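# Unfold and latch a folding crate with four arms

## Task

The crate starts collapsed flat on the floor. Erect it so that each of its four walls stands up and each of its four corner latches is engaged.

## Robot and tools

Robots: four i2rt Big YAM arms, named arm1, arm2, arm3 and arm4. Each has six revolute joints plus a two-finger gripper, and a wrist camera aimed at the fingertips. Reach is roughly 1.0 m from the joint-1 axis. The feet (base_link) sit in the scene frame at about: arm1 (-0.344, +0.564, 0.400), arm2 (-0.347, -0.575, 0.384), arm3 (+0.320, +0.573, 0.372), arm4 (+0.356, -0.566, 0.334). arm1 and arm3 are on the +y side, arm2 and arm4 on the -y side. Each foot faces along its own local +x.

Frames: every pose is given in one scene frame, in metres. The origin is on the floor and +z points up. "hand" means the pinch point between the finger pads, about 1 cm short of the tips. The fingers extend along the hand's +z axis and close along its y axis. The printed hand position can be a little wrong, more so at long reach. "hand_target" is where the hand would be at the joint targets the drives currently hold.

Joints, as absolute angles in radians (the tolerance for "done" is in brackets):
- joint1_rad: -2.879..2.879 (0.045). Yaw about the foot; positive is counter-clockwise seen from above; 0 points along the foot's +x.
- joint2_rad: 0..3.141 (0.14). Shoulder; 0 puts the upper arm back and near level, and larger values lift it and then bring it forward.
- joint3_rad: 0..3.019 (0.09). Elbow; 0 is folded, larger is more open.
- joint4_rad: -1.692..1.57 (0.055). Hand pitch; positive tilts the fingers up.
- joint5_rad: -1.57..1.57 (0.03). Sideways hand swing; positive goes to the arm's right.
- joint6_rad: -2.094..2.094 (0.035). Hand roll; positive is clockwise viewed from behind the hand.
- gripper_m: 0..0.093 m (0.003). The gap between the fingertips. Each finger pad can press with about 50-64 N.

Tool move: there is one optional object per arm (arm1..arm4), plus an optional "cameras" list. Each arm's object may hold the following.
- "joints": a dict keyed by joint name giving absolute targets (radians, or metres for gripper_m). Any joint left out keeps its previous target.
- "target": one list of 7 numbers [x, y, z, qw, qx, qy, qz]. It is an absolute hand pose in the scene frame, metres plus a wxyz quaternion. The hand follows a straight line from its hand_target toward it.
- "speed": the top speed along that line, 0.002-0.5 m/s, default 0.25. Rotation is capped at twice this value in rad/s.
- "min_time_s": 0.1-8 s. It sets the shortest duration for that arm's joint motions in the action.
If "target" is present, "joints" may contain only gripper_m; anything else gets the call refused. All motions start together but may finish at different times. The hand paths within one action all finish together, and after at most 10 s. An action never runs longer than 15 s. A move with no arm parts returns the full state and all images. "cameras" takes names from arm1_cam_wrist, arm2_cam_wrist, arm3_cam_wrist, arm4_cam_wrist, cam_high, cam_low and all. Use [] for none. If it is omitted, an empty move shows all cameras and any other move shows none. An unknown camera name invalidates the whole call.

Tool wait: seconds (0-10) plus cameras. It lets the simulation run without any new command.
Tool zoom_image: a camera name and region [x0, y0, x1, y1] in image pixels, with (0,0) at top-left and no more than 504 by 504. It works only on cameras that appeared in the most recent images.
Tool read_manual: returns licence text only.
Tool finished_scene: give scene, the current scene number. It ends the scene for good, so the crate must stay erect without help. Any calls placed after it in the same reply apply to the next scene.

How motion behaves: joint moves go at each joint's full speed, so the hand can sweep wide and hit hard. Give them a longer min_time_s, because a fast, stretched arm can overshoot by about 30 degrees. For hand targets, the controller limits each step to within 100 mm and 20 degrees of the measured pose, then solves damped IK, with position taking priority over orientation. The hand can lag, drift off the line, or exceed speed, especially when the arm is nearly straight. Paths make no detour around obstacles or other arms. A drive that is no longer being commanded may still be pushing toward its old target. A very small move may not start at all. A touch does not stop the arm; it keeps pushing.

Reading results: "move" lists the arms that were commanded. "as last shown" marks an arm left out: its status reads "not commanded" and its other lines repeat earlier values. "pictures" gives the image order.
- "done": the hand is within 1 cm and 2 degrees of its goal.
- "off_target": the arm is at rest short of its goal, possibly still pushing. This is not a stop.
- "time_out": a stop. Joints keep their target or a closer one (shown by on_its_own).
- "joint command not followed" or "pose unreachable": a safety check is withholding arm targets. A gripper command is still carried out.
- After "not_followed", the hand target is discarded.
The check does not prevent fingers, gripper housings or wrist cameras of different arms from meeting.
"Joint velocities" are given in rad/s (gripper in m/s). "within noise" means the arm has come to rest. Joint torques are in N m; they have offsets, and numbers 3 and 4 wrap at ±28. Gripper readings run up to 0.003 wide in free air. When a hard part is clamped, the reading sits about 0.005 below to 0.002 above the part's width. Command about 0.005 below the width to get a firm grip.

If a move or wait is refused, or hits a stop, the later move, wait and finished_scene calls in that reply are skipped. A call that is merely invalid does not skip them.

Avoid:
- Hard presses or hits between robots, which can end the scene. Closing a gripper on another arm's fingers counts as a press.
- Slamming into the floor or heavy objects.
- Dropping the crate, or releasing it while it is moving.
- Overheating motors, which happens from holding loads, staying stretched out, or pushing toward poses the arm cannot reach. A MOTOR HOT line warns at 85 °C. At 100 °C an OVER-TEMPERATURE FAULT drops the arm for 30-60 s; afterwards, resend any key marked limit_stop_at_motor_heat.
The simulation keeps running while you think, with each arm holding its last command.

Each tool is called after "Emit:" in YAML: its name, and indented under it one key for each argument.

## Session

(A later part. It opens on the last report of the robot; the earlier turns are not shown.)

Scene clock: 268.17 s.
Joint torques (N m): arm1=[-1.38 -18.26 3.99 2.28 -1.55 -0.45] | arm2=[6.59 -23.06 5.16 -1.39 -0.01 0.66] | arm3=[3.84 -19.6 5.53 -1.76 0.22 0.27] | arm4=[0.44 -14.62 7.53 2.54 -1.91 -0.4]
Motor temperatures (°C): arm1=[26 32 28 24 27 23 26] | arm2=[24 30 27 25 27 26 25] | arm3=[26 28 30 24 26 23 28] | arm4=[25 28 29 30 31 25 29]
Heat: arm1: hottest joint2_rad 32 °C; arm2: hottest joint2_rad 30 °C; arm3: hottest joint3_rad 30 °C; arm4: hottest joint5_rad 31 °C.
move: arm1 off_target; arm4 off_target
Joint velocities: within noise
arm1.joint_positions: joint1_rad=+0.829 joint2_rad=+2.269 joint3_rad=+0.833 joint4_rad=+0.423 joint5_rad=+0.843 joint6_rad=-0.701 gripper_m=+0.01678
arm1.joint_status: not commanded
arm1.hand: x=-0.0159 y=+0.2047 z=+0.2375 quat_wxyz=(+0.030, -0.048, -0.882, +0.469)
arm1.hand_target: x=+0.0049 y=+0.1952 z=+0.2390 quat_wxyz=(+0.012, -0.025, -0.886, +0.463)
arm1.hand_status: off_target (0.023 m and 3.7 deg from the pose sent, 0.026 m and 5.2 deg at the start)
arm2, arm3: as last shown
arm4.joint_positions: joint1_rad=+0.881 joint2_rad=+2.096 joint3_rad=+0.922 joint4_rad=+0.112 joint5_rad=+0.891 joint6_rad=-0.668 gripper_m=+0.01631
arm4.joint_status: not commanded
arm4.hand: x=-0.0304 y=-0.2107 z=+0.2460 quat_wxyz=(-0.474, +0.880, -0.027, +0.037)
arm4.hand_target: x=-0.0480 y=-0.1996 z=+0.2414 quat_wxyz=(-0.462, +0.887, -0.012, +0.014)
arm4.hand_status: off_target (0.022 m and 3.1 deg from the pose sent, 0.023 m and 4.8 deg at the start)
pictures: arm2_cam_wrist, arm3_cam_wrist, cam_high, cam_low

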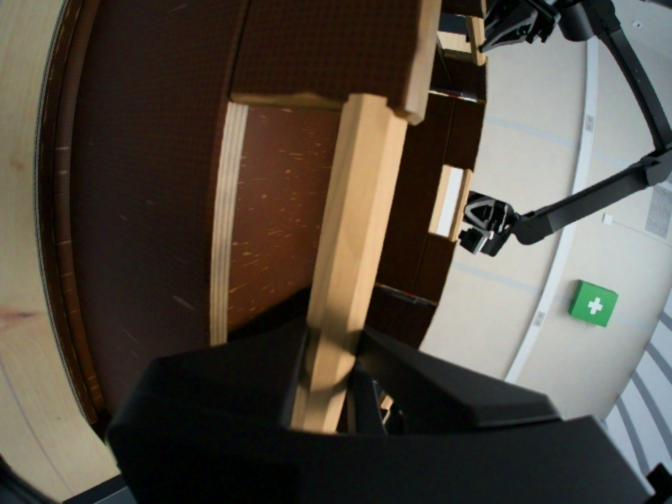

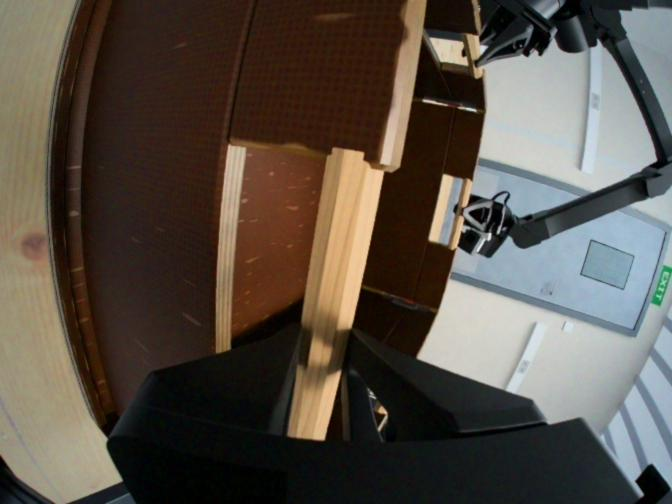

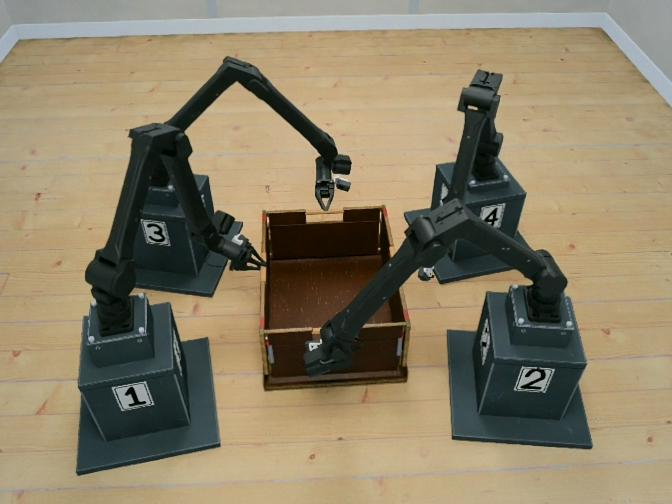

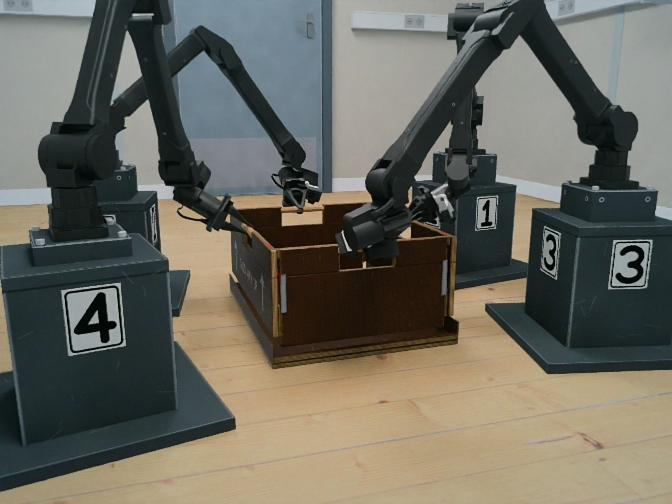

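Emit:
move:
  arm1: {"target": [0.002, 0.17, 0.238, -0.012, 0.0232, 0.8867, -0.4616], "speed": 0.08}
  arm4: {"target": [-0.042, -0.17, 0.240, -0.4614, 0.8868, -0.0155, 0.0161], "speed": 0.08}
  cameras: ["cam_high", "arm3_cam_wrist", "arm2_cam_wrist"]

Emit:
zoom_image:
  camera: "cam_high"
  region: [230, 180, 430, 400]

Emit:
zoom_image:
  camera: "arm2_cam_wrist"
  region: [340, 60, 540, 380]

Scene clock: 271.03 s.
Joint torques (N m): arm1=[-3.66 -16.97 6.06 2.7 -1.86 -0.68] | arm2=[6.59 -23.06 5.18 -1.39 -0.01 0.66] | arm3=[3.96 -19.37 5.55 -1.59 0.22 0.28] | arm4=[-3.31 -13.22 9.57 3.25 -1.79 -0.75]
Motor temperatures (°C): arm1=[26 32 29 24 27 24 26] | arm2=[24 30 27 25 27 26 25] | arm3=[26 28 30 24 26 23 29] | arm4=[25 28 29 30 32 25 29]
Heat: arm1: hottest joint2_rad 32 °C; arm2: hottest joint2_rad 30 °C; arm3: hottest joint3_rad 30 °C; arm4: hottest joint5_rad 32 °C.
move: arm1 off_target; arm4 off_target
Joint velocities: within noise
arm1.joint_positions: joint1_rad=+0.823 joint2_rad=+2.264 joint3_rad=+0.825 joint4_rad=+0.437 joint5_rad=+0.821 joint6_rad=-0.727 gripper_m=+0.01681
arm1.joint_status: not commanded
arm1.hand: x=-0.0160 y=+0.2043 z=+0.2374 quat_wxyz=(+0.027, -0.039, -0.885, +0.464)
arm1.hand_target: x=+0.0037 y=+0.1754 z=+0.2400 quat_wxyz=(+0.012, -0.020, -0.886, +0.462)
arm1.hand_status: off_target (0.039 m and 2.5 deg from the pose sent, 0.039 m and 3.7 deg at the start)
arm2, arm3: as last shown
arm4.joint_positions: joint1_rad=+0.873 joint2_rad=+2.088 joint3_rad=+0.914 joint4_rad=+0.127 joint5_rad=+0.864 joint6_rad=-0.694 gripper_m=+0.01636
arm4.joint_status: not commanded
arm4.hand: x=-0.0309 y=-0.2095 z=+0.2461 quat_wxyz=(-0.467, +0.884, -0.018, +0.030)
arm4.hand_target: x=-0.0398 y=-0.1731 z=+0.2422 quat_wxyz=(-0.462, +0.887, -0.017, +0.017)
arm4.hand_status: off_target (0.042 m and 1.8 deg from the pose sent, 0.043 m and 3.1 deg at the start)
pictures: arm2_cam_wrist, arm3_cam_wrist, cam_high

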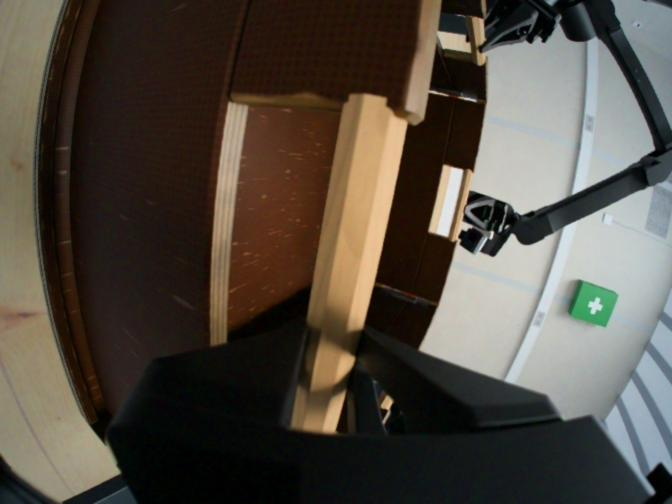

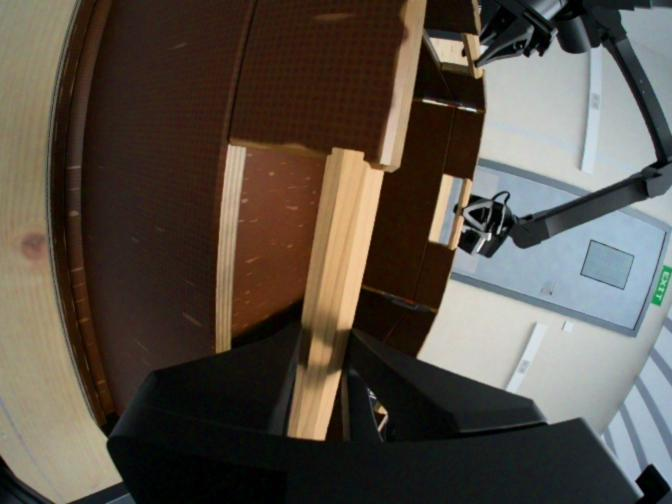

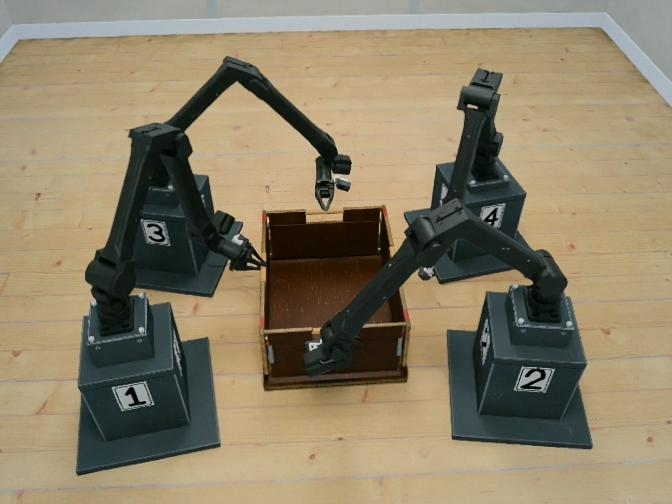

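Scaled by 2.291 from the camera's image (finer frame: 960x720).

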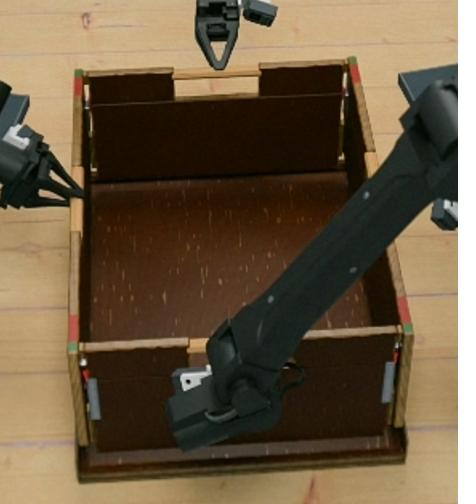

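Scaled by 1.575 from the camera's image (finer frame: 960x720).

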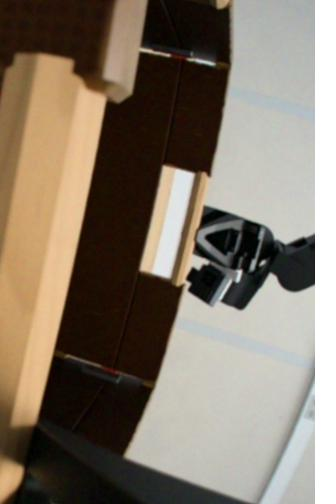

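Emit:
zoom_image:
  camera: "arm3_cam_wrist"
  region: [400, 80, 500, 130]

Emit:
zoom_image:
  camera: "arm3_cam_wrist"
  region: [350, 270, 450, 330]

Emit:
zoom_image:
  camera: "cam_high"
  region: [255, 315, 305, 375]

Emit:
zoom_image:
  camera: "cam_high"
  region: [380, 310, 420, 370]

Scaled by 5.040 from the camera's image (finer frame: 960x720).

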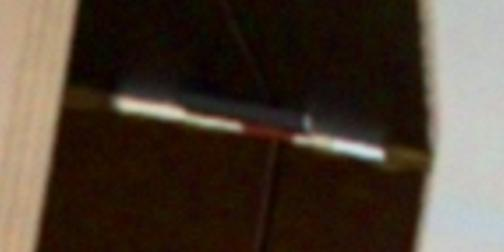

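Scaled by 5.040 from the camera's image (finer frame: 960x720).

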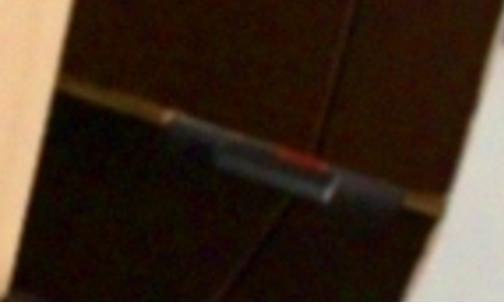

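Scaled by 8.400 from the camera's image (finer frame: 960x720).

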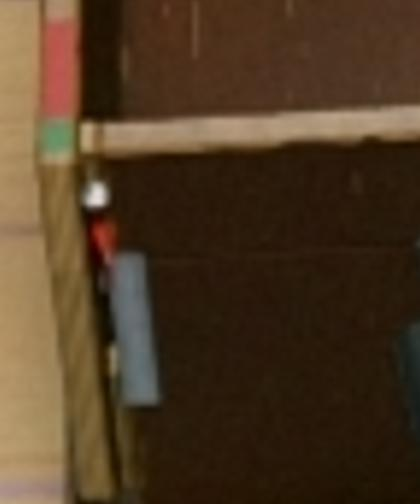

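Scaled by 8.400 from the camera's image (finer frame: 960x720).

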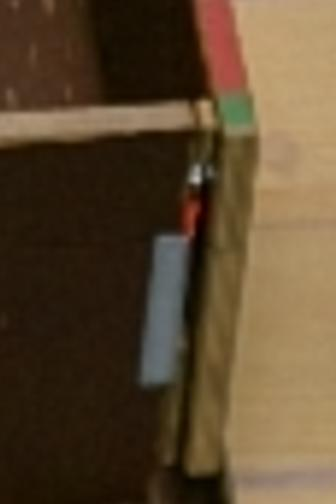

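Emit:
move:
  cameras: ["cam_low", "arm2_cam_wrist"]

Emit:
zoom_image:
  camera: "cam_low"
  region: [225, 200, 345, 375]

Emit:
zoom_image:
  camera: "cam_low"
  region: [360, 200, 480, 375]

Scene clock: 280.67 s.
Joint torques (N m): arm1=[-3.37 -16.56 6.11 2.66 -1.86 -0.72] | arm2=[6.53 -23 5.18 -1.39 -0.01 0.66] | arm3=[3.84 -19.55 5.34 -1.69 0.19 0.28] | arm4=[-3.31 -13.16 9.57 3.26 -1.79 -0.75]
Motor temperatures (°C): arm1=[26 31 29 24 28 24 26] | arm2=[24 30 26 25 27 26 26] | arm3=[26 29 30 24 26 23 29] | arm4=[25 29 29 30 32 25 29]
Heat: arm1: hottest joint2_rad 31 °C; arm2: hottest joint2_rad 30 °C; arm3: hottest joint3_rad 30 °C; arm4: hottest joint5_rad 32 °C.
Joint velocities: within noise
arm1.joint_positions: joint1_rad=+0.823 joint2_rad=+2.264 joint3_rad=+0.825 joint4_rad=+0.437 joint5_rad=+0.821 joint6_rad=-0.727 gripper_m=+0.01681
arm1.joint_status: not commanded
arm1.hand: x=-0.0160 y=+0.2043 z=+0.2374 quat_wxyz=(+0.027, -0.039, -0.885, +0.464) (m; scene frame)
arm1.hand_target: x=+0.0037 y=+0.1754 z=+0.2400 quat_wxyz=(+0.012, -0.020, -0.886, +0.462) (m; scene frame)
arm1.hand_status: off_target (0.039 m and 2.5 deg from the pose sent, 0.039 m and 3.7 deg at the start)
arm2.joint_positions: joint1_rad=+0.327 joint2_rad=+2.446 joint3_rad=+1.506 joint4_rad=-0.946 joint5_rad=+1.074 joint6_rad=+0.310 gripper_m=+0.01685
arm2.joint_status: not commanded
arm2.hand: x=-0.2966 y=-0.0231 z=+0.2478 quat_wxyz=(-0.366, +0.623, -0.582, +0.374) (m; scene frame)
arm2.hand_target: x=-0.3401 y=-0.0168 z=+0.2573 quat_wxyz=(-0.382, +0.631, -0.577, +0.349) (m; scene frame)
arm2.hand_status: not commanded
arm3.joint_positions: joint1_rad=+0.377 joint2_rad=+2.403 joint3_rad=+1.547 joint4_rad=-0.929 joint5_rad=+1.053 joint6_rad=+0.270 gripper_m=+0.01575
arm3.joint_status: not commanded
arm3.hand: x=+0.2619 y=-0.0075 z=+0.2617 quat_wxyz=(+0.346, -0.604, -0.615, +0.370) (m; scene frame)
arm3.hand_target: x=+0.2927 y=-0.0093 z=+0.2626 quat_wxyz=(+0.342, -0.589, -0.632, +0.369) (m; scene frame)
arm3.hand_status: not commanded
arm4.joint_positions: joint1_rad=+0.873 joint2_rad=+2.088 joint3_rad=+0.914 joint4_rad=+0.127 joint5_rad=+0.864 joint6_rad=-0.694 gripper_m=+0.01636
arm4.joint_status: not commanded
arm4.hand: x=-0.0309 y=-0.2095 z=+0.2461 quat_wxyz=(-0.467, +0.884, -0.018, +0.030) (m; scene frame)
arm4.hand_target: x=-0.0398 y=-0.1731 z=+0.2422 quat_wxyz=(-0.462, +0.887, -0.017, +0.017) (m; scene frame)
arm4.hand_status: off_target (0.042 m and 1.8 deg from the pose sent, 0.043 m and 3.1 deg at the start)
pictures: arm2_cam_wrist, cam_low

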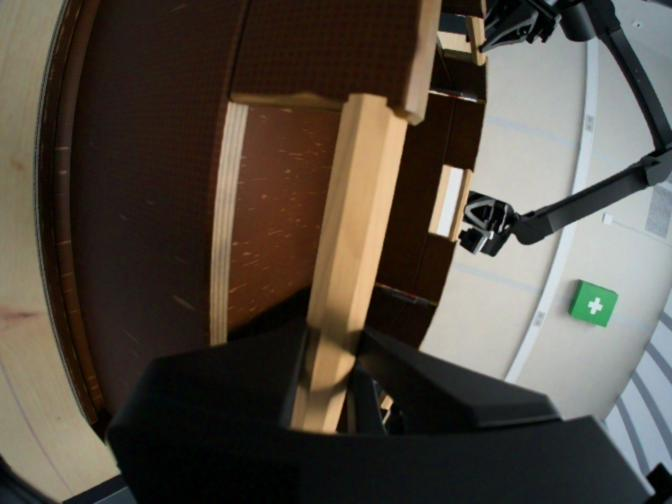

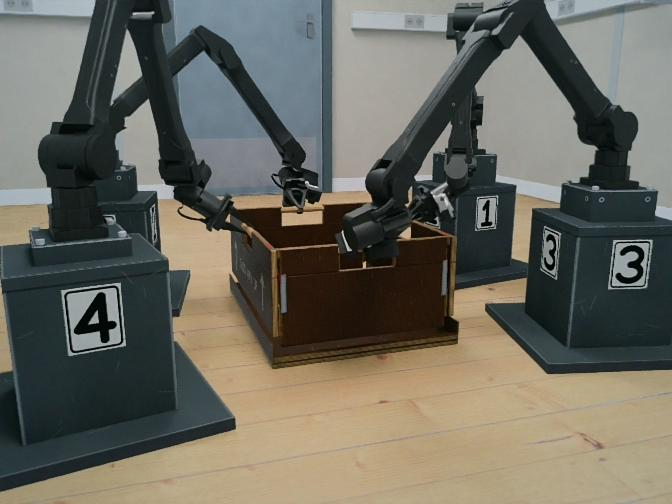

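Scaled by 2.880 from the camera's image (finer frame: 960x720).

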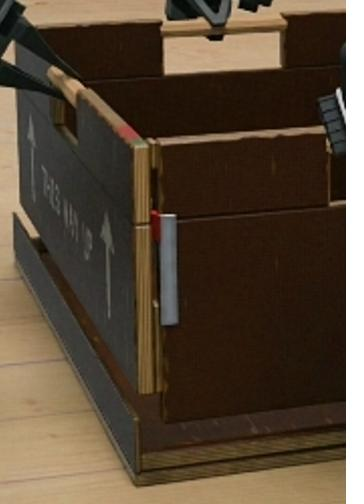

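Scaled by 2.880 from the camera's image (finer frame: 960x720).

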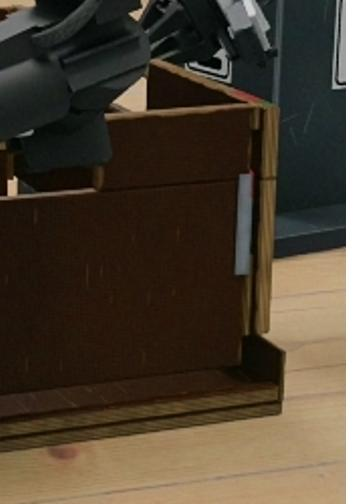

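Emit:
move:
  arm2: {"target": [-0.365, -0.018, 0.258, -0.3830, 0.6301, -0.5774, 0.3510], "speed": 0.12}
  cameras: ["cam_high", "arm3_cam_wrist"]

Emit:
zoom_image:
  camera: "cam_high"
  region: [240, 280, 430, 400]

Emit:
zoom_image:
  camera: "arm3_cam_wrist"
  region: [340, 60, 520, 350]

Scene clock: 287.03 s.
Joint torques (N m): arm1=[-3.6 -16.73 5.93 2.63 -1.83 -0.71] | arm2=[9.88 -23.24 4.88 -1.54 -0.45 0.89] | arm3=[3.96 -18.96 5.52 -1.83 0.26 0.26] | arm4=[-3.31 -13.16 9.57 3.26 -1.79 -0.75]
Motor temperatures (°C): arm1=[26 31 30 24 29 24 26] | arm2=[24 30 26 25 27 26 26] | arm3=[26 29 30 24 26 23 29] | arm4=[25 29 29 30 33 25 29]
Heat: arm1: hottest joint2_rad 31 °C; arm2: hottest joint2_rad 30 °C; arm3: hottest joint3_rad 30 °C; arm4: hottest joint5_rad 33 °C.
move: arm2 off_target
Joint velocities: within noise
arm1, arm3, arm4: as last shown
arm2.joint_positions: joint1_rad=+0.327 joint2_rad=+2.463 joint3_rad=+1.536 joint4_rad=-1.010 joint5_rad=+1.073 joint6_rad=+0.359 gripper_m=+0.01685
arm2.joint_status: not commanded
arm2.hand: x=-0.2967 y=-0.0232 z=+0.2478 quat_wxyz=(-0.362, +0.616, -0.586, +0.382)
arm2.hand_target: x=-0.3605 y=-0.0200 z=+0.2568 quat_wxyz=(-0.383, +0.632, -0.576, +0.350)
arm2.hand_status: off_target (0.069 m and 4.7 deg from the pose sent, 0.069 m and 3.4 deg at the start)
pictures: arm3_cam_wrist, cam_high

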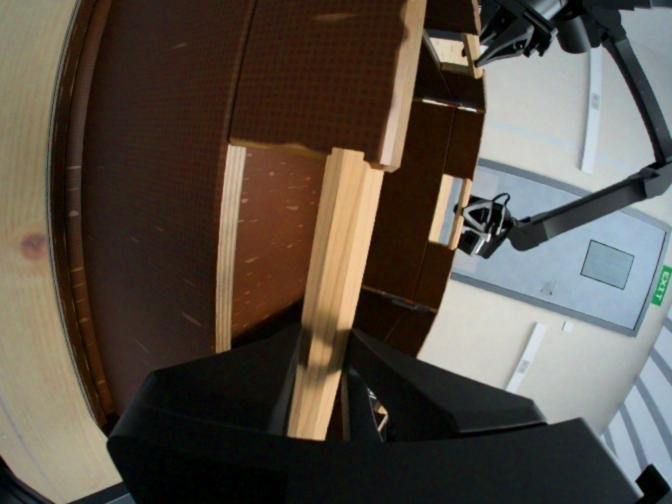

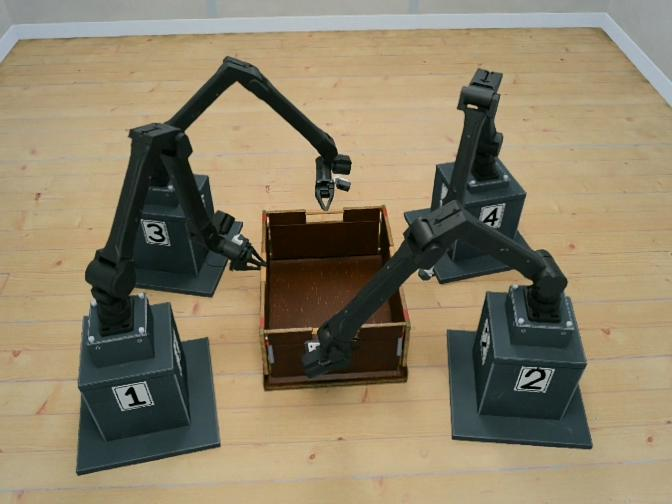

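Scaled by 2.653 from the camera's image (finer frame: 960x720).

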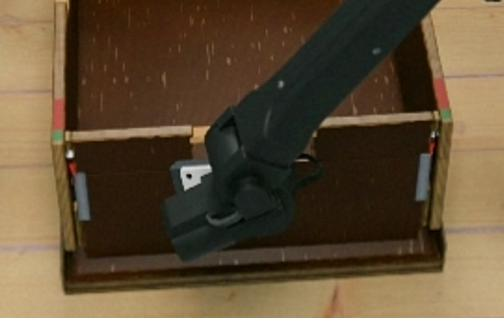

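Scaled by 1.738 from the camera's image (finer frame: 960x720).

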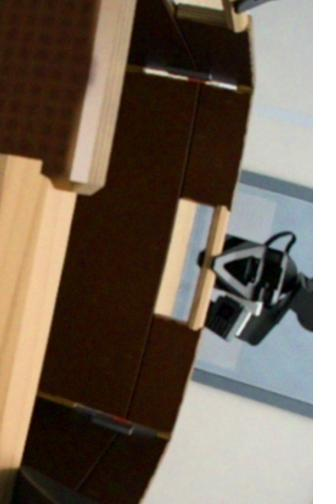

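Emit:
move:
  arm1: {"target": [0.002, 0.14, 0.238, -0.012, 0.0232, 0.8867, -0.4616], "speed": 0.08}
  arm4: {"target": [-0.042, -0.14, 0.240, -0.4614, 0.8868, -0.0155, 0.0161], "speed": 0.08}
  cameras: ["cam_high", "arm3_cam_wrist", "cam_low"]

Emit:
zoom_image:
  camera: "cam_high"
  region: [240, 280, 430, 400]

Emit:
zoom_image:
  camera: "arm3_cam_wrist"
  region: [340, 60, 520, 350]

Emit:
zoom_image:
  camera: "cam_low"
  region: [225, 200, 480, 375]

Scene clock: 295.33 s.
Joint torques (N m): arm1=[-8.7 -15.33 8.75 2.95 -1.65 -0.93] | arm2=[9.76 -23.36 4.89 -1.66 -0.45 0.86] | arm3=[3.6 -19.43 5.6 -1.7 0.2 0.26] | arm4=[-6.65 -11.93 12.15 3.9 -1.81 -1.12]
Motor temperatures (°C): arm1=[26 31 30 24 30 24 26] | arm2=[24 30 26 25 27 26 26] | arm3=[26 29 30 24 26 23 29] | arm4=[25 29 30 31 33 25 29]
Heat: arm1: hottest joint2_rad 31 °C; arm2: hottest joint2_rad 30 °C; arm3: hottest joint3_rad 30 °C; arm4: hottest joint5_rad 33 °C.
move: arm1 off_target; arm4 off_target
Joint velocities: within noise
arm1.joint_positions: joint1_rad=+0.812 joint2_rad=+2.255 joint3_rad=+0.822 joint4_rad=+0.437 joint5_rad=+0.791 joint6_rad=-0.753 gripper_m=+0.01697
arm1.joint_status: not commanded
arm1.hand: x=-0.0152 y=+0.2022 z=+0.2378 quat_wxyz=(+0.024, -0.029, -0.890, +0.455)
arm1.hand_target: x=-0.0030 y=+0.1441 z=+0.2439 quat_wxyz=(+0.016, -0.027, -0.885, +0.464)
arm1.hand_status: off_target (0.065 m and 1.7 deg from the pose sent, 0.067 m and 2.5 deg at the start)
arm2, arm3: as last shown
arm2.hand_target: x=-0.3605 y=-0.0200 z=+0.2568 quat_wxyz=(-0.383, +0.632, -0.576, +0.349)
arm4.joint_positions: joint1_rad=+0.864 joint2_rad=+2.082 joint3_rad=+0.912 joint4_rad=+0.127 joint5_rad=+0.841 joint6_rad=-0.714 gripper_m=+0.01645
arm4.joint_status: not commanded
arm4.hand: x=-0.0307 y=-0.2073 z=+0.2461 quat_wxyz=(-0.460, +0.888, -0.011, +0.029)
arm4.hand_target: x=-0.0342 y=-0.1458 z=+0.2449 quat_wxyz=(-0.462, +0.886, -0.020, +0.021)
arm4.hand_status: off_target (0.069 m and 1.5 deg from the pose sent, 0.071 m and 1.8 deg at the start)
pictures: arm3_cam_wrist, cam_high, cam_low

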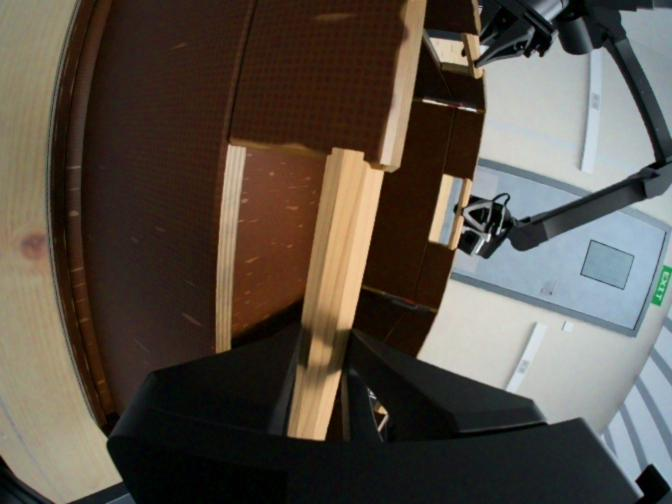

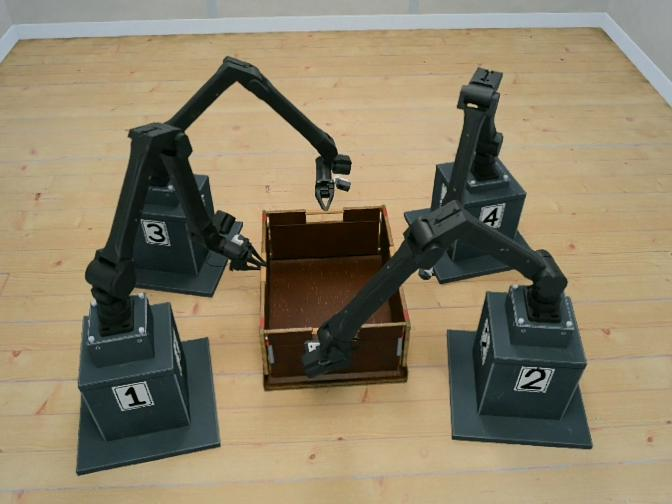

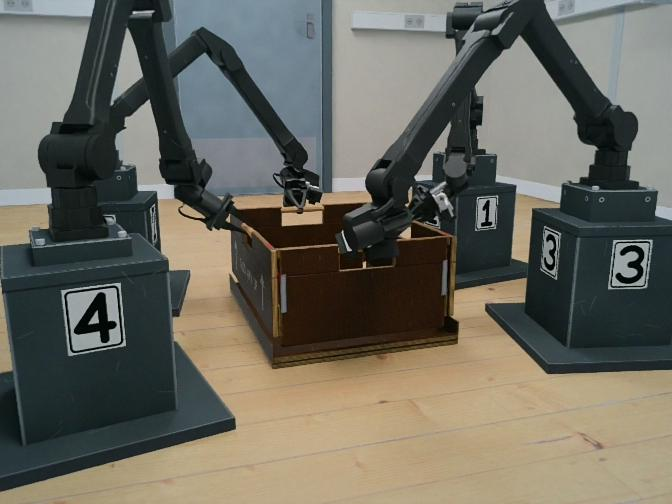

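Scaled by 2.653 from the camera's image (finer frame: 960x720).

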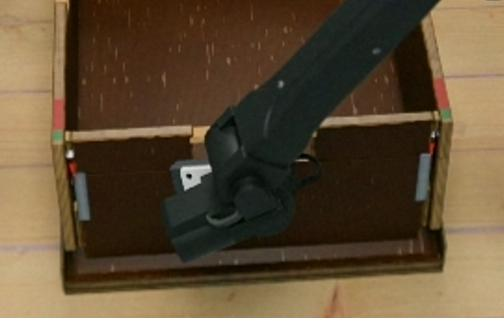

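Scaled by 1.738 from the camera's image (finer frame: 960x720).

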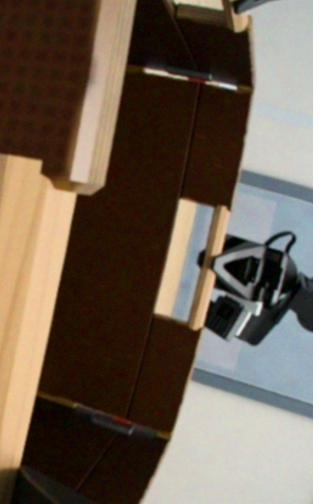

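Scaled by 1.976 from the camera's image (finer frame: 960x720).

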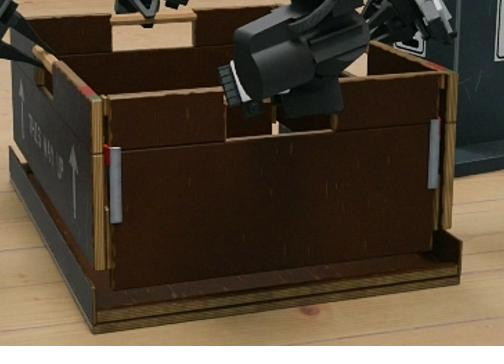

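Emit:
zoom_image:
  camera: "cam_low"
  region: [262, 240, 302, 320]

Emit:
zoom_image:
  camera: "cam_low"
  region: [428, 225, 468, 305]

Emit:
zoom_image:
  camera: "cam_high"
  region: [385, 318, 417, 366]

Scaled by 6.300 from the camera's image (finer frame: 960x720).

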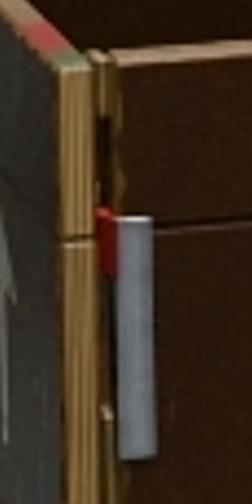

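Scaled by 6.300 from the camera's image (finer frame: 960x720).

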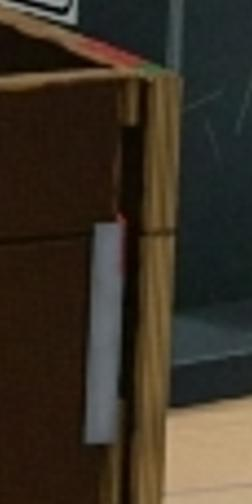

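Scaled by 10.500 from the camera's image (finer frame: 960x720).

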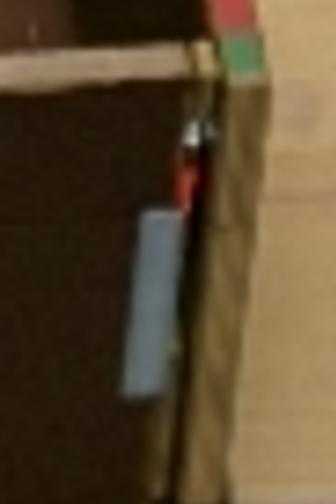

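Emit:
move:
  arm3: {"joints": {"gripper_m": 0.024}}
  cameras: ["arm3_cam_wrist"]

Emit:
wait:
  seconds: 0.5
  cameras: ["arm3_cam_wrist", "cam_low"]

Scene clock: 304.63 s.
Joint torques (N m): arm1=[-8.53 -15.38 8.85 3.1 -1.72 -0.92] | arm2=[9.76 -23.47 4.92 -1.66 -0.45 0.85] | arm3=[-0.73 -19.02 5.67 -0.66 0.53 0.25] | arm4=[-6.65 -11.93 12.15 3.9 -1.81 -1.12]
Motor temperatures (°C): arm1=[26 31 30 24 30 25 26] | arm2=[24 30 26 25 27 27 26] | arm3=[26 29 30 24 26 23 29] | arm4=[25 29 31 31 33 26 29]
Heat: arm1: hottest joint2_rad 31 °C; arm2: hottest joint2_rad 30 °C; arm3: hottest joint3_rad 30 °C; arm4: hottest joint5_rad 33 °C.
move: arm3 done
Joint velocities: within noise
arm1, arm2, arm4: as last shown
arm1.hand_target: x=-0.0031 y=+0.1441 z=+0.2439 quat_wxyz=(+0.016, -0.027, -0.885, +0.464)
arm3.joint_positions: joint1_rad=+0.434 joint2_rad=+2.401 joint3_rad=+1.547 joint4_rad=-0.958 joint5_rad=+1.039 joint6_rad=+0.270 gripper_m=+0.02390
arm3.joint_status: all done
arm3.hand: x=+0.2951 y=-0.0050 z=+0.2616 quat_wxyz=(+0.343, -0.584, -0.638, +0.367)
arm3.hand_target: x=+0.2949 y=-0.0092 z=+0.2622 quat_wxyz=(+0.340, -0.589, -0.634, +0.367)
arm3.hand_status: not commanded

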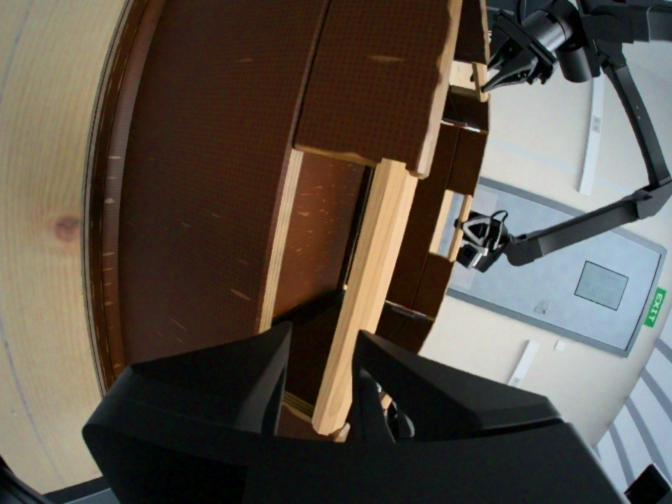

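Scene clock: 305.13 s.
Joint torques (N m): arm1=[-8.06 -15.44 8.8 3.07 -1.7 -0.95] | arm2=[9.88 -23.47 4.92 -1.66 -0.45 0.86] | arm3=[-0.62 -19.49 5.55 -0.59 0.51 0.26] | arm4=[-6.65 -11.93 12.15 3.9 -1.81 -1.12]
Motor temperatures (°C): arm1=[26 31 31 24 30 25 26] | arm2=[24 30 26 25 27 27 26] | arm3=[26 29 30 24 26 23 29] | arm4=[25 29 31 31 33 26 29]
Heat: arm1: hottest joint2_rad 31 °C; arm2: hottest joint2_rad 30 °C; arm3: hottest joint3_rad 30 °C; arm4: hottest joint5_rad 33 °C.
Joint velocities: within noise
arm1.joint_positions: joint1_rad=+0.812 joint2_rad=+2.255 joint3_rad=+0.822 joint4_rad=+0.437 joint5_rad=+0.791 joint6_rad=-0.753 gripper_m=+0.01697
arm1.joint_status: not commanded
arm1.hand: x=-0.0152 y=+0.2022 z=+0.2378 quat_wxyz=(+0.024, -0.029, -0.890, +0.455)
arm1.hand_target: x=-0.0031 y=+0.1441 z=+0.2439 quat_wxyz=(+0.016, -0.027, -0.885, +0.464)
arm1.hand_status: not commanded
arm2.joint_positions: joint1_rad=+0.327 joint2_rad=+2.463 joint3_rad=+1.536 joint4_rad=-1.010 joint5_rad=+1.073 joint6_rad=+0.359 gripper_m=+0.01685
arm2.joint_status: not commanded
arm2.hand: x=-0.2967 y=-0.0232 z=+0.2478 quat_wxyz=(-0.362, +0.616, -0.586, +0.382)
arm2.hand_target: x=-0.3605 y=-0.0200 z=+0.2568 quat_wxyz=(-0.383, +0.632, -0.576, +0.349)
arm2.hand_status: not commanded
arm3.joint_positions: joint1_rad=+0.433 joint2_rad=+2.401 joint3_rad=+1.547 joint4_rad=-0.958 joint5_rad=+1.039 joint6_rad=+0.270 gripper_m=+0.02390
arm3.joint_status: all done
arm3.hand: x=+0.2943 y=-0.0050 z=+0.2616 quat_wxyz=(+0.343, -0.585, -0.637, +0.367)
arm3.hand_target: x=+0.2942 y=-0.0092 z=+0.2622 quat_wxyz=(+0.340, -0.590, -0.634, +0.367)
arm3.hand_status: not commanded
arm4.joint_positions: joint1_rad=+0.864 joint2_rad=+2.082 joint3_rad=+0.912 joint4_rad=+0.127 joint5_rad=+0.841 joint6_rad=-0.714 gripper_m=+0.01645
arm4.joint_status: not commanded
arm4.hand: x=-0.0307 y=-0.2073 z=+0.2461 quat_wxyz=(-0.460, +0.888, -0.011, +0.029)
arm4.hand_target: x=-0.0342 y=-0.1458 z=+0.2449 quat_wxyz=(-0.462, +0.886, -0.020, +0.021)
arm4.hand_status: not commanded
wait: 0.50 s; at rest by 0.27 s

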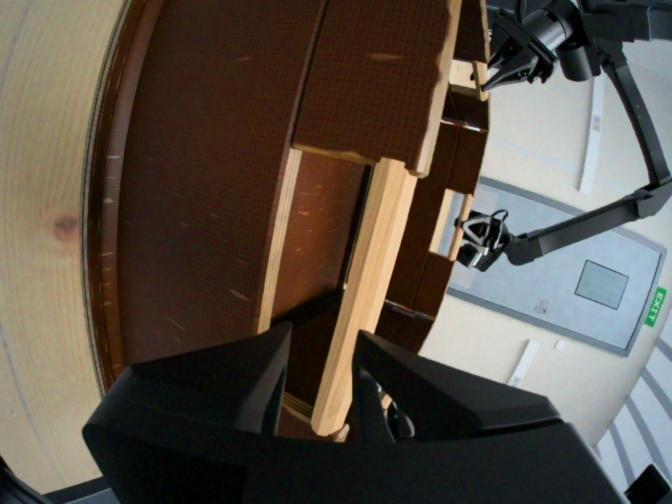

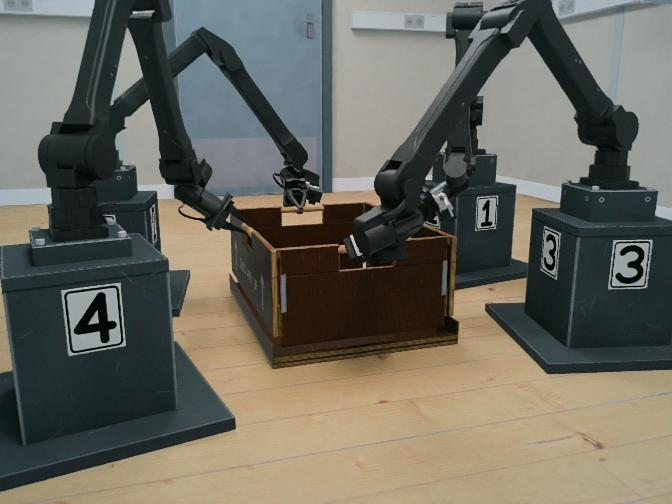

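Emit:
move:
  arm3: {"target": [0.375, 0.002, 0.31, -0.3410, 0.5906, 0.6334, -0.3658], "speed": 0.2, "joints": {"gripper_m": 0.04}}
  cameras: ["arm3_cam_wrist"]

Emit:
zoom_image:
  camera: "arm3_cam_wrist"
  region: [300, 0, 672, 250]

Emit:
zoom_image:
  camera: "arm3_cam_wrist"
  region: [100, 250, 472, 500]

Scene clock: 309.13 s.
Joint torques (N m): arm1=[-8.41 -16.03 8.91 2.97 -1.67 -0.93] | arm2=[9.82 -23.47 4.89 -1.65 -0.45 0.85] | arm3=[-1.38 -19.6 7.05 -1.11 0.44 0.25] | arm4=[-6.65 -11.93 12.15 3.9 -1.81 -1.12]
Motor temperatures (°C): arm1=[26 31 31 24 30 25 26] | arm2=[24 29 26 25 27 27 26] | arm3=[26 29 30 24 26 23 28] | arm4=[25 29 31 31 33 26 29]
Heat: arm1: hottest joint2_rad 31 °C; arm2: hottest joint2_rad 29 °C; arm3: hottest joint3_rad 30 °C; arm4: hottest joint5_rad 33 °C.
move: arm3 off_target
Joint velocities: within noise
arm1, arm2, arm4: as last shown
arm3.joint_positions: joint1_rad=+0.574 joint2_rad=+2.380 joint3_rad=+1.627 joint4_rad=-1.290 joint5_rad=+0.991 joint6_rad=+0.515 gripper_m=+0.03988
arm3.joint_status: all done
arm3.hand: x=+0.3747 y=+0.0124 z=+0.3024 quat_wxyz=(+0.350, -0.579, -0.641, +0.363)
arm3.hand_target: x=+0.3740 y=+0.0011 z=+0.3104 quat_wxyz=(+0.341, -0.591, -0.633, +0.366)
arm3.hand_status: off_target (0.013 m and 1.9 deg from the pose sent, 0.094 m and 0.9 deg at the start)

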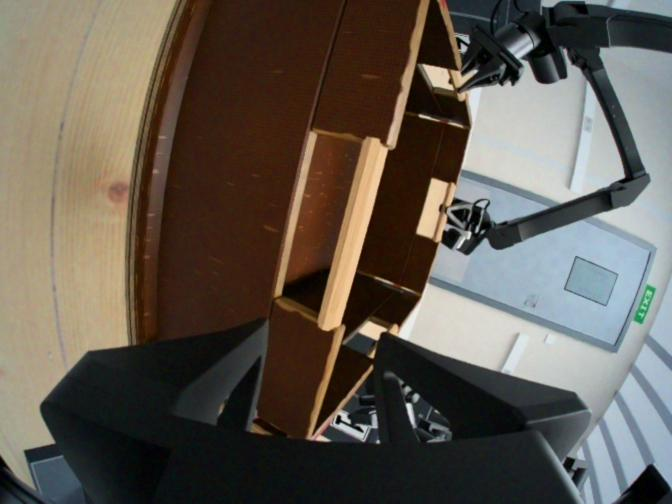

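Scaled by 1.355 from the camera's image (finer frame: 960x720).

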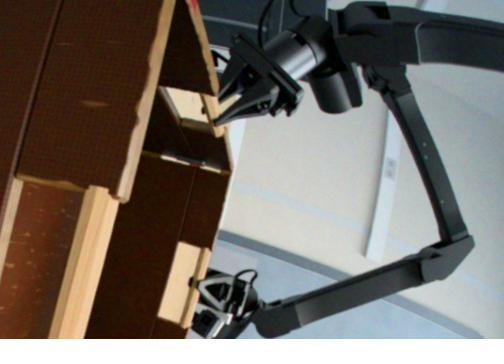

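Scaled by 1.355 from the camera's image (finer frame: 960x720).

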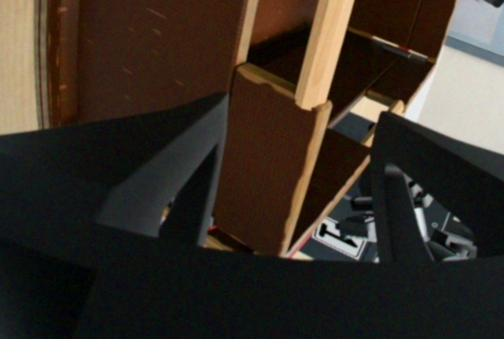

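Emit:
move:
  arm3: {"target": [0.40, 0.30, 0.30, -0.2205, 0.6436, 0.6903, -0.2366], "speed": 0.35}
  cameras: ["arm3_cam_wrist"]

Emit:
zoom_image:
  camera: "arm3_cam_wrist"
  region: [350, 100, 550, 300]

Scene clock: 313.77 s.
Joint torques (N m): arm1=[-8.41 -15.79 8.87 2.95 -1.7 -1] | arm2=[9.82 -23.41 4.89 -1.65 -0.45 0.85] | arm3=[-0.03 -11.93 1.99 -0.06 0.34 0.24] | arm4=[-6.59 -11.93 12.15 3.9 -1.81 -1.12]
Motor temperatures (°C): arm1=[26 31 31 24 30 25 26] | arm2=[24 29 26 25 27 27 26] | arm3=[26 29 30 24 26 23 28] | arm4=[25 28 32 31 34 26 29]
Heat: arm1: hottest joint2_rad 31 °C; arm2: hottest joint2_rad 29 °C; arm3: hottest joint3_rad 30 °C; arm4: hottest joint5_rad 34 °C.
move: arm3 done
Joint velocities: within noise
arm1, arm2, arm4: as last shown
arm3.joint_positions: joint1_rad=+0.824 joint2_rad=+1.840 joint3_rad=+0.719 joint4_rad=-0.853 joint5_rad=+0.562 joint6_rad=+0.644 gripper_m=+0.03988
arm3.joint_status: not commanded
arm3.hand: x=+0.3969 y=+0.3009 z=+0.3018 quat_wxyz=(+0.232, -0.639, -0.694, +0.237)
arm3.hand_target: x=+0.4004 y=+0.3006 z=+0.3026 quat_wxyz=(+0.222, -0.644, -0.692, +0.239)
arm3.hand_status: done (0.004 m and 1.4 deg from the pose sent, 0.289 m and 22.9 deg at the start)

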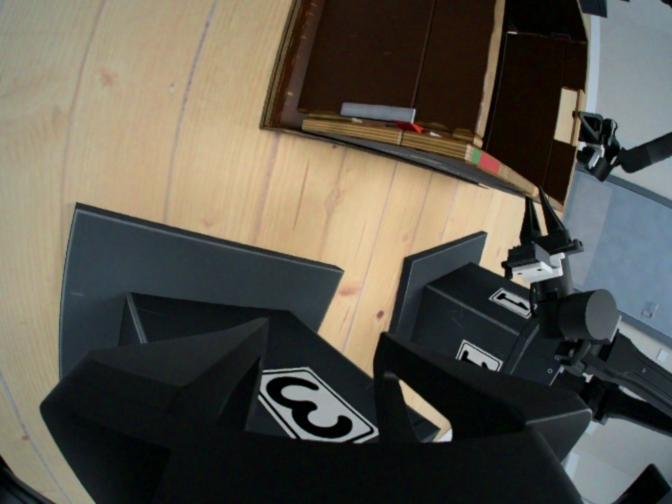

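Scaled by 2.520 from the camera's image (finer frame: 960x720).

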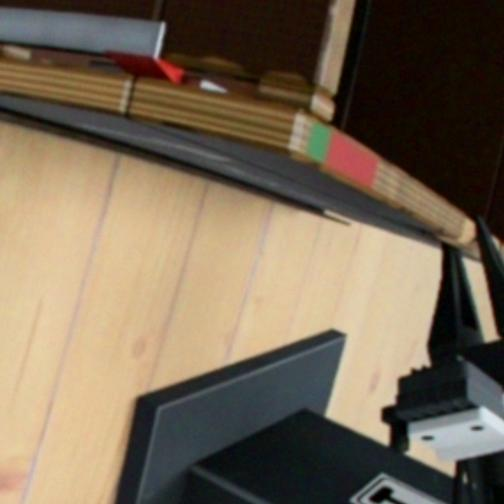

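Emit:
zoom_image:
  camera: "arm3_cam_wrist"
  region: [330, 90, 490, 170]

Scaled by 3.150 from the camera's image (finer frame: 960x720).

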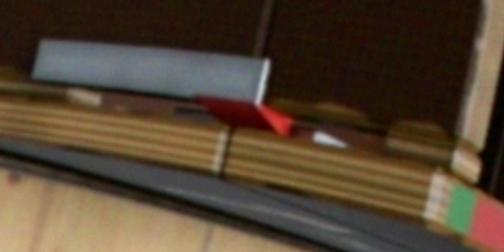

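Emit:
move:
  arm3: {"target": [0.345, 0.275, 0.215, 0, 0.6819, 0.7314, 0], "speed": 0.3}
  cameras: ["arm3_cam_wrist"]

Emit:
zoom_image:
  camera: "arm3_cam_wrist"
  region: [350, 60, 600, 310]

Scene clock: 324.23 s.
Joint torques (N m): arm1=[-8.7 -15.62 8.91 2.97 -1.67 -0.92] | arm2=[9.82 -23.36 4.89 -1.65 -0.45 0.86] | arm3=[-0.97 -9.11 1.18 0.88 0 -0.08] | arm4=[-6.65 -11.93 12.15 3.89 -1.81 -1.12]
Motor temperatures (°C): arm1=[26 30 32 24 30 25 26] | arm2=[24 29 26 25 27 27 26] | arm3=[26 28 29 24 26 23 28] | arm4=[25 28 32 31 34 26 29]
Heat: arm1: hottest joint3_rad 32 °C; arm2: hottest joint2_rad 29 °C; arm3: hottest joint3_rad 29 °C; arm4: hottest joint5_rad 34 °C.
move: arm3 done
Joint velocities: within noise
arm1, arm2, arm4: as last shown
arm3.joint_positions: joint1_rad=+0.308 joint2_rad=+1.892 joint3_rad=+0.568 joint4_rad=-0.241 joint5_rad=+0.008 joint6_rad=+0.035 gripper_m=+0.03988
arm3.joint_status: not commanded
arm3.hand: x=+0.3469 y=+0.2737 z=+0.2216 quat_wxyz=(-0.001, -0.686, -0.727, +0.004)
arm3.hand_target: x=+0.3453 y=+0.2774 z=+0.2158 quat_wxyz=(+0.002, -0.685, -0.729, +0.000)
arm3.hand_status: done (0.007 m and 0.9 deg from the pose sent, 0.104 m and 38.7 deg at the start)

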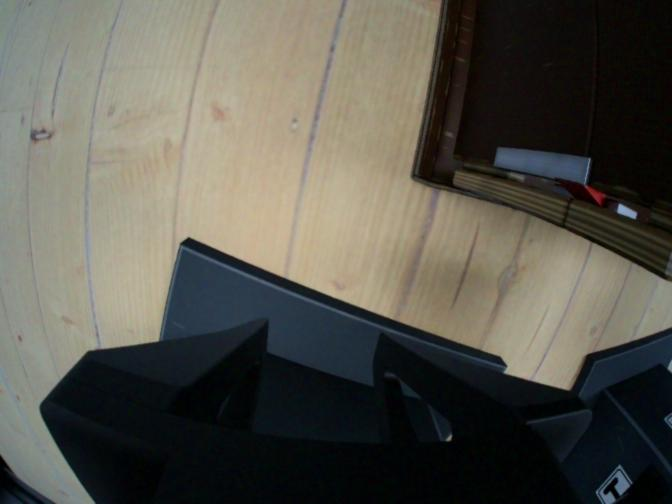

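Scaled by 2.016 from the camera's image (finer frame: 960x720).

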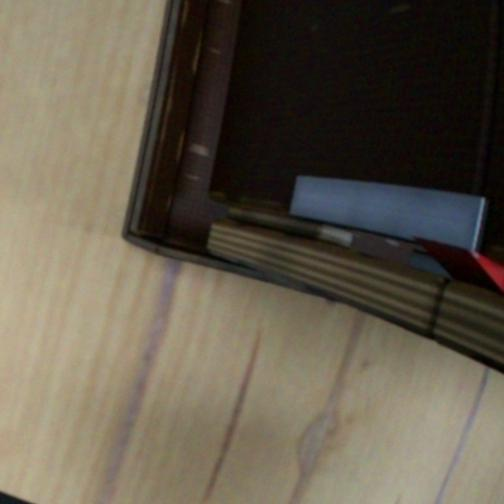

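Emit:
zoom_image:
  camera: "arm3_cam_wrist"
  region: [480, 120, 672, 280]

Scaled by 2.625 from the camera's image (finer frame: 960x720).

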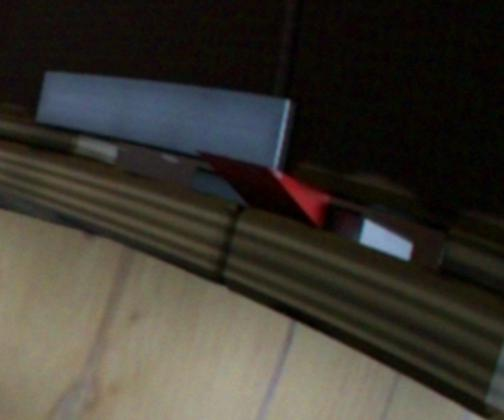

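Emit:
move:
  arm3: {"target": [0.325, 0.287, 0.19, -0.3148, 0.6049, 0.6488, -0.3378], "speed": 0.25}
  cameras: ["arm3_cam_wrist"]

Emit:
zoom_image:
  camera: "arm3_cam_wrist"
  region: [300, 100, 550, 300]

Scene clock: 337.43 s.
Joint torques (N m): arm1=[-8.06 -15.79 8.9 2.92 -1.71 -0.96] | arm2=[9.82 -23.41 4.9 -1.68 -0.45 0.86] | arm3=[0.21 -10.52 0.02 -1.26 0.74 0.18] | arm4=[-6.65 -11.93 12.15 3.9 -1.81 -1.12]
Motor temperatures (°C): arm1=[26 30 32 24 31 25 26] | arm2=[24 29 26 25 27 27 26] | arm3=[26 27 29 24 26 23 28] | arm4=[25 28 33 31 34 26 29]
Heat: arm1: hottest joint3_rad 32 °C; arm2: hottest joint2_rad 29 °C; arm3: hottest joint3_rad 29 °C; arm4: hottest joint5_rad 34 °C.
move: arm3 done
Joint velocities: within noise
arm1, arm2, arm4: as last shown
arm3.joint_positions: joint1_rad=+0.695 joint2_rad=+2.286 joint3_rad=+0.791 joint4_rad=-0.558 joint5_rad=+0.847 joint6_rad=+0.636 gripper_m=+0.03988
arm3.joint_status: not commanded
arm3.hand: x=+0.3258 y=+0.2803 z=+0.1949 quat_wxyz=(+0.301, -0.610, -0.650, +0.339)
arm3.hand_target: x=+0.3257 y=+0.2848 z=+0.1906 quat_wxyz=(+0.310, -0.603, -0.652, +0.339)
arm3.hand_status: done (0.008 m and 1.6 deg from the pose sent, 0.041 m and 54.7 deg at the start)

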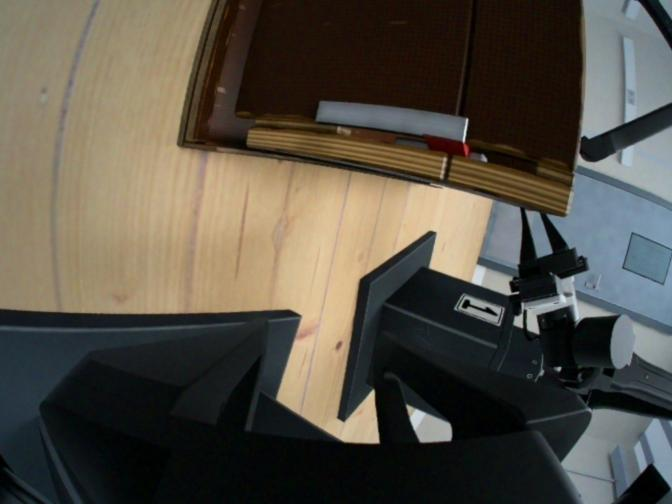

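Scaled by 2.016 from the camera's image (finer frame: 960x720).

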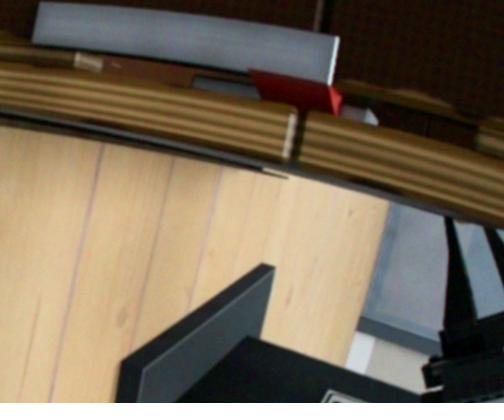

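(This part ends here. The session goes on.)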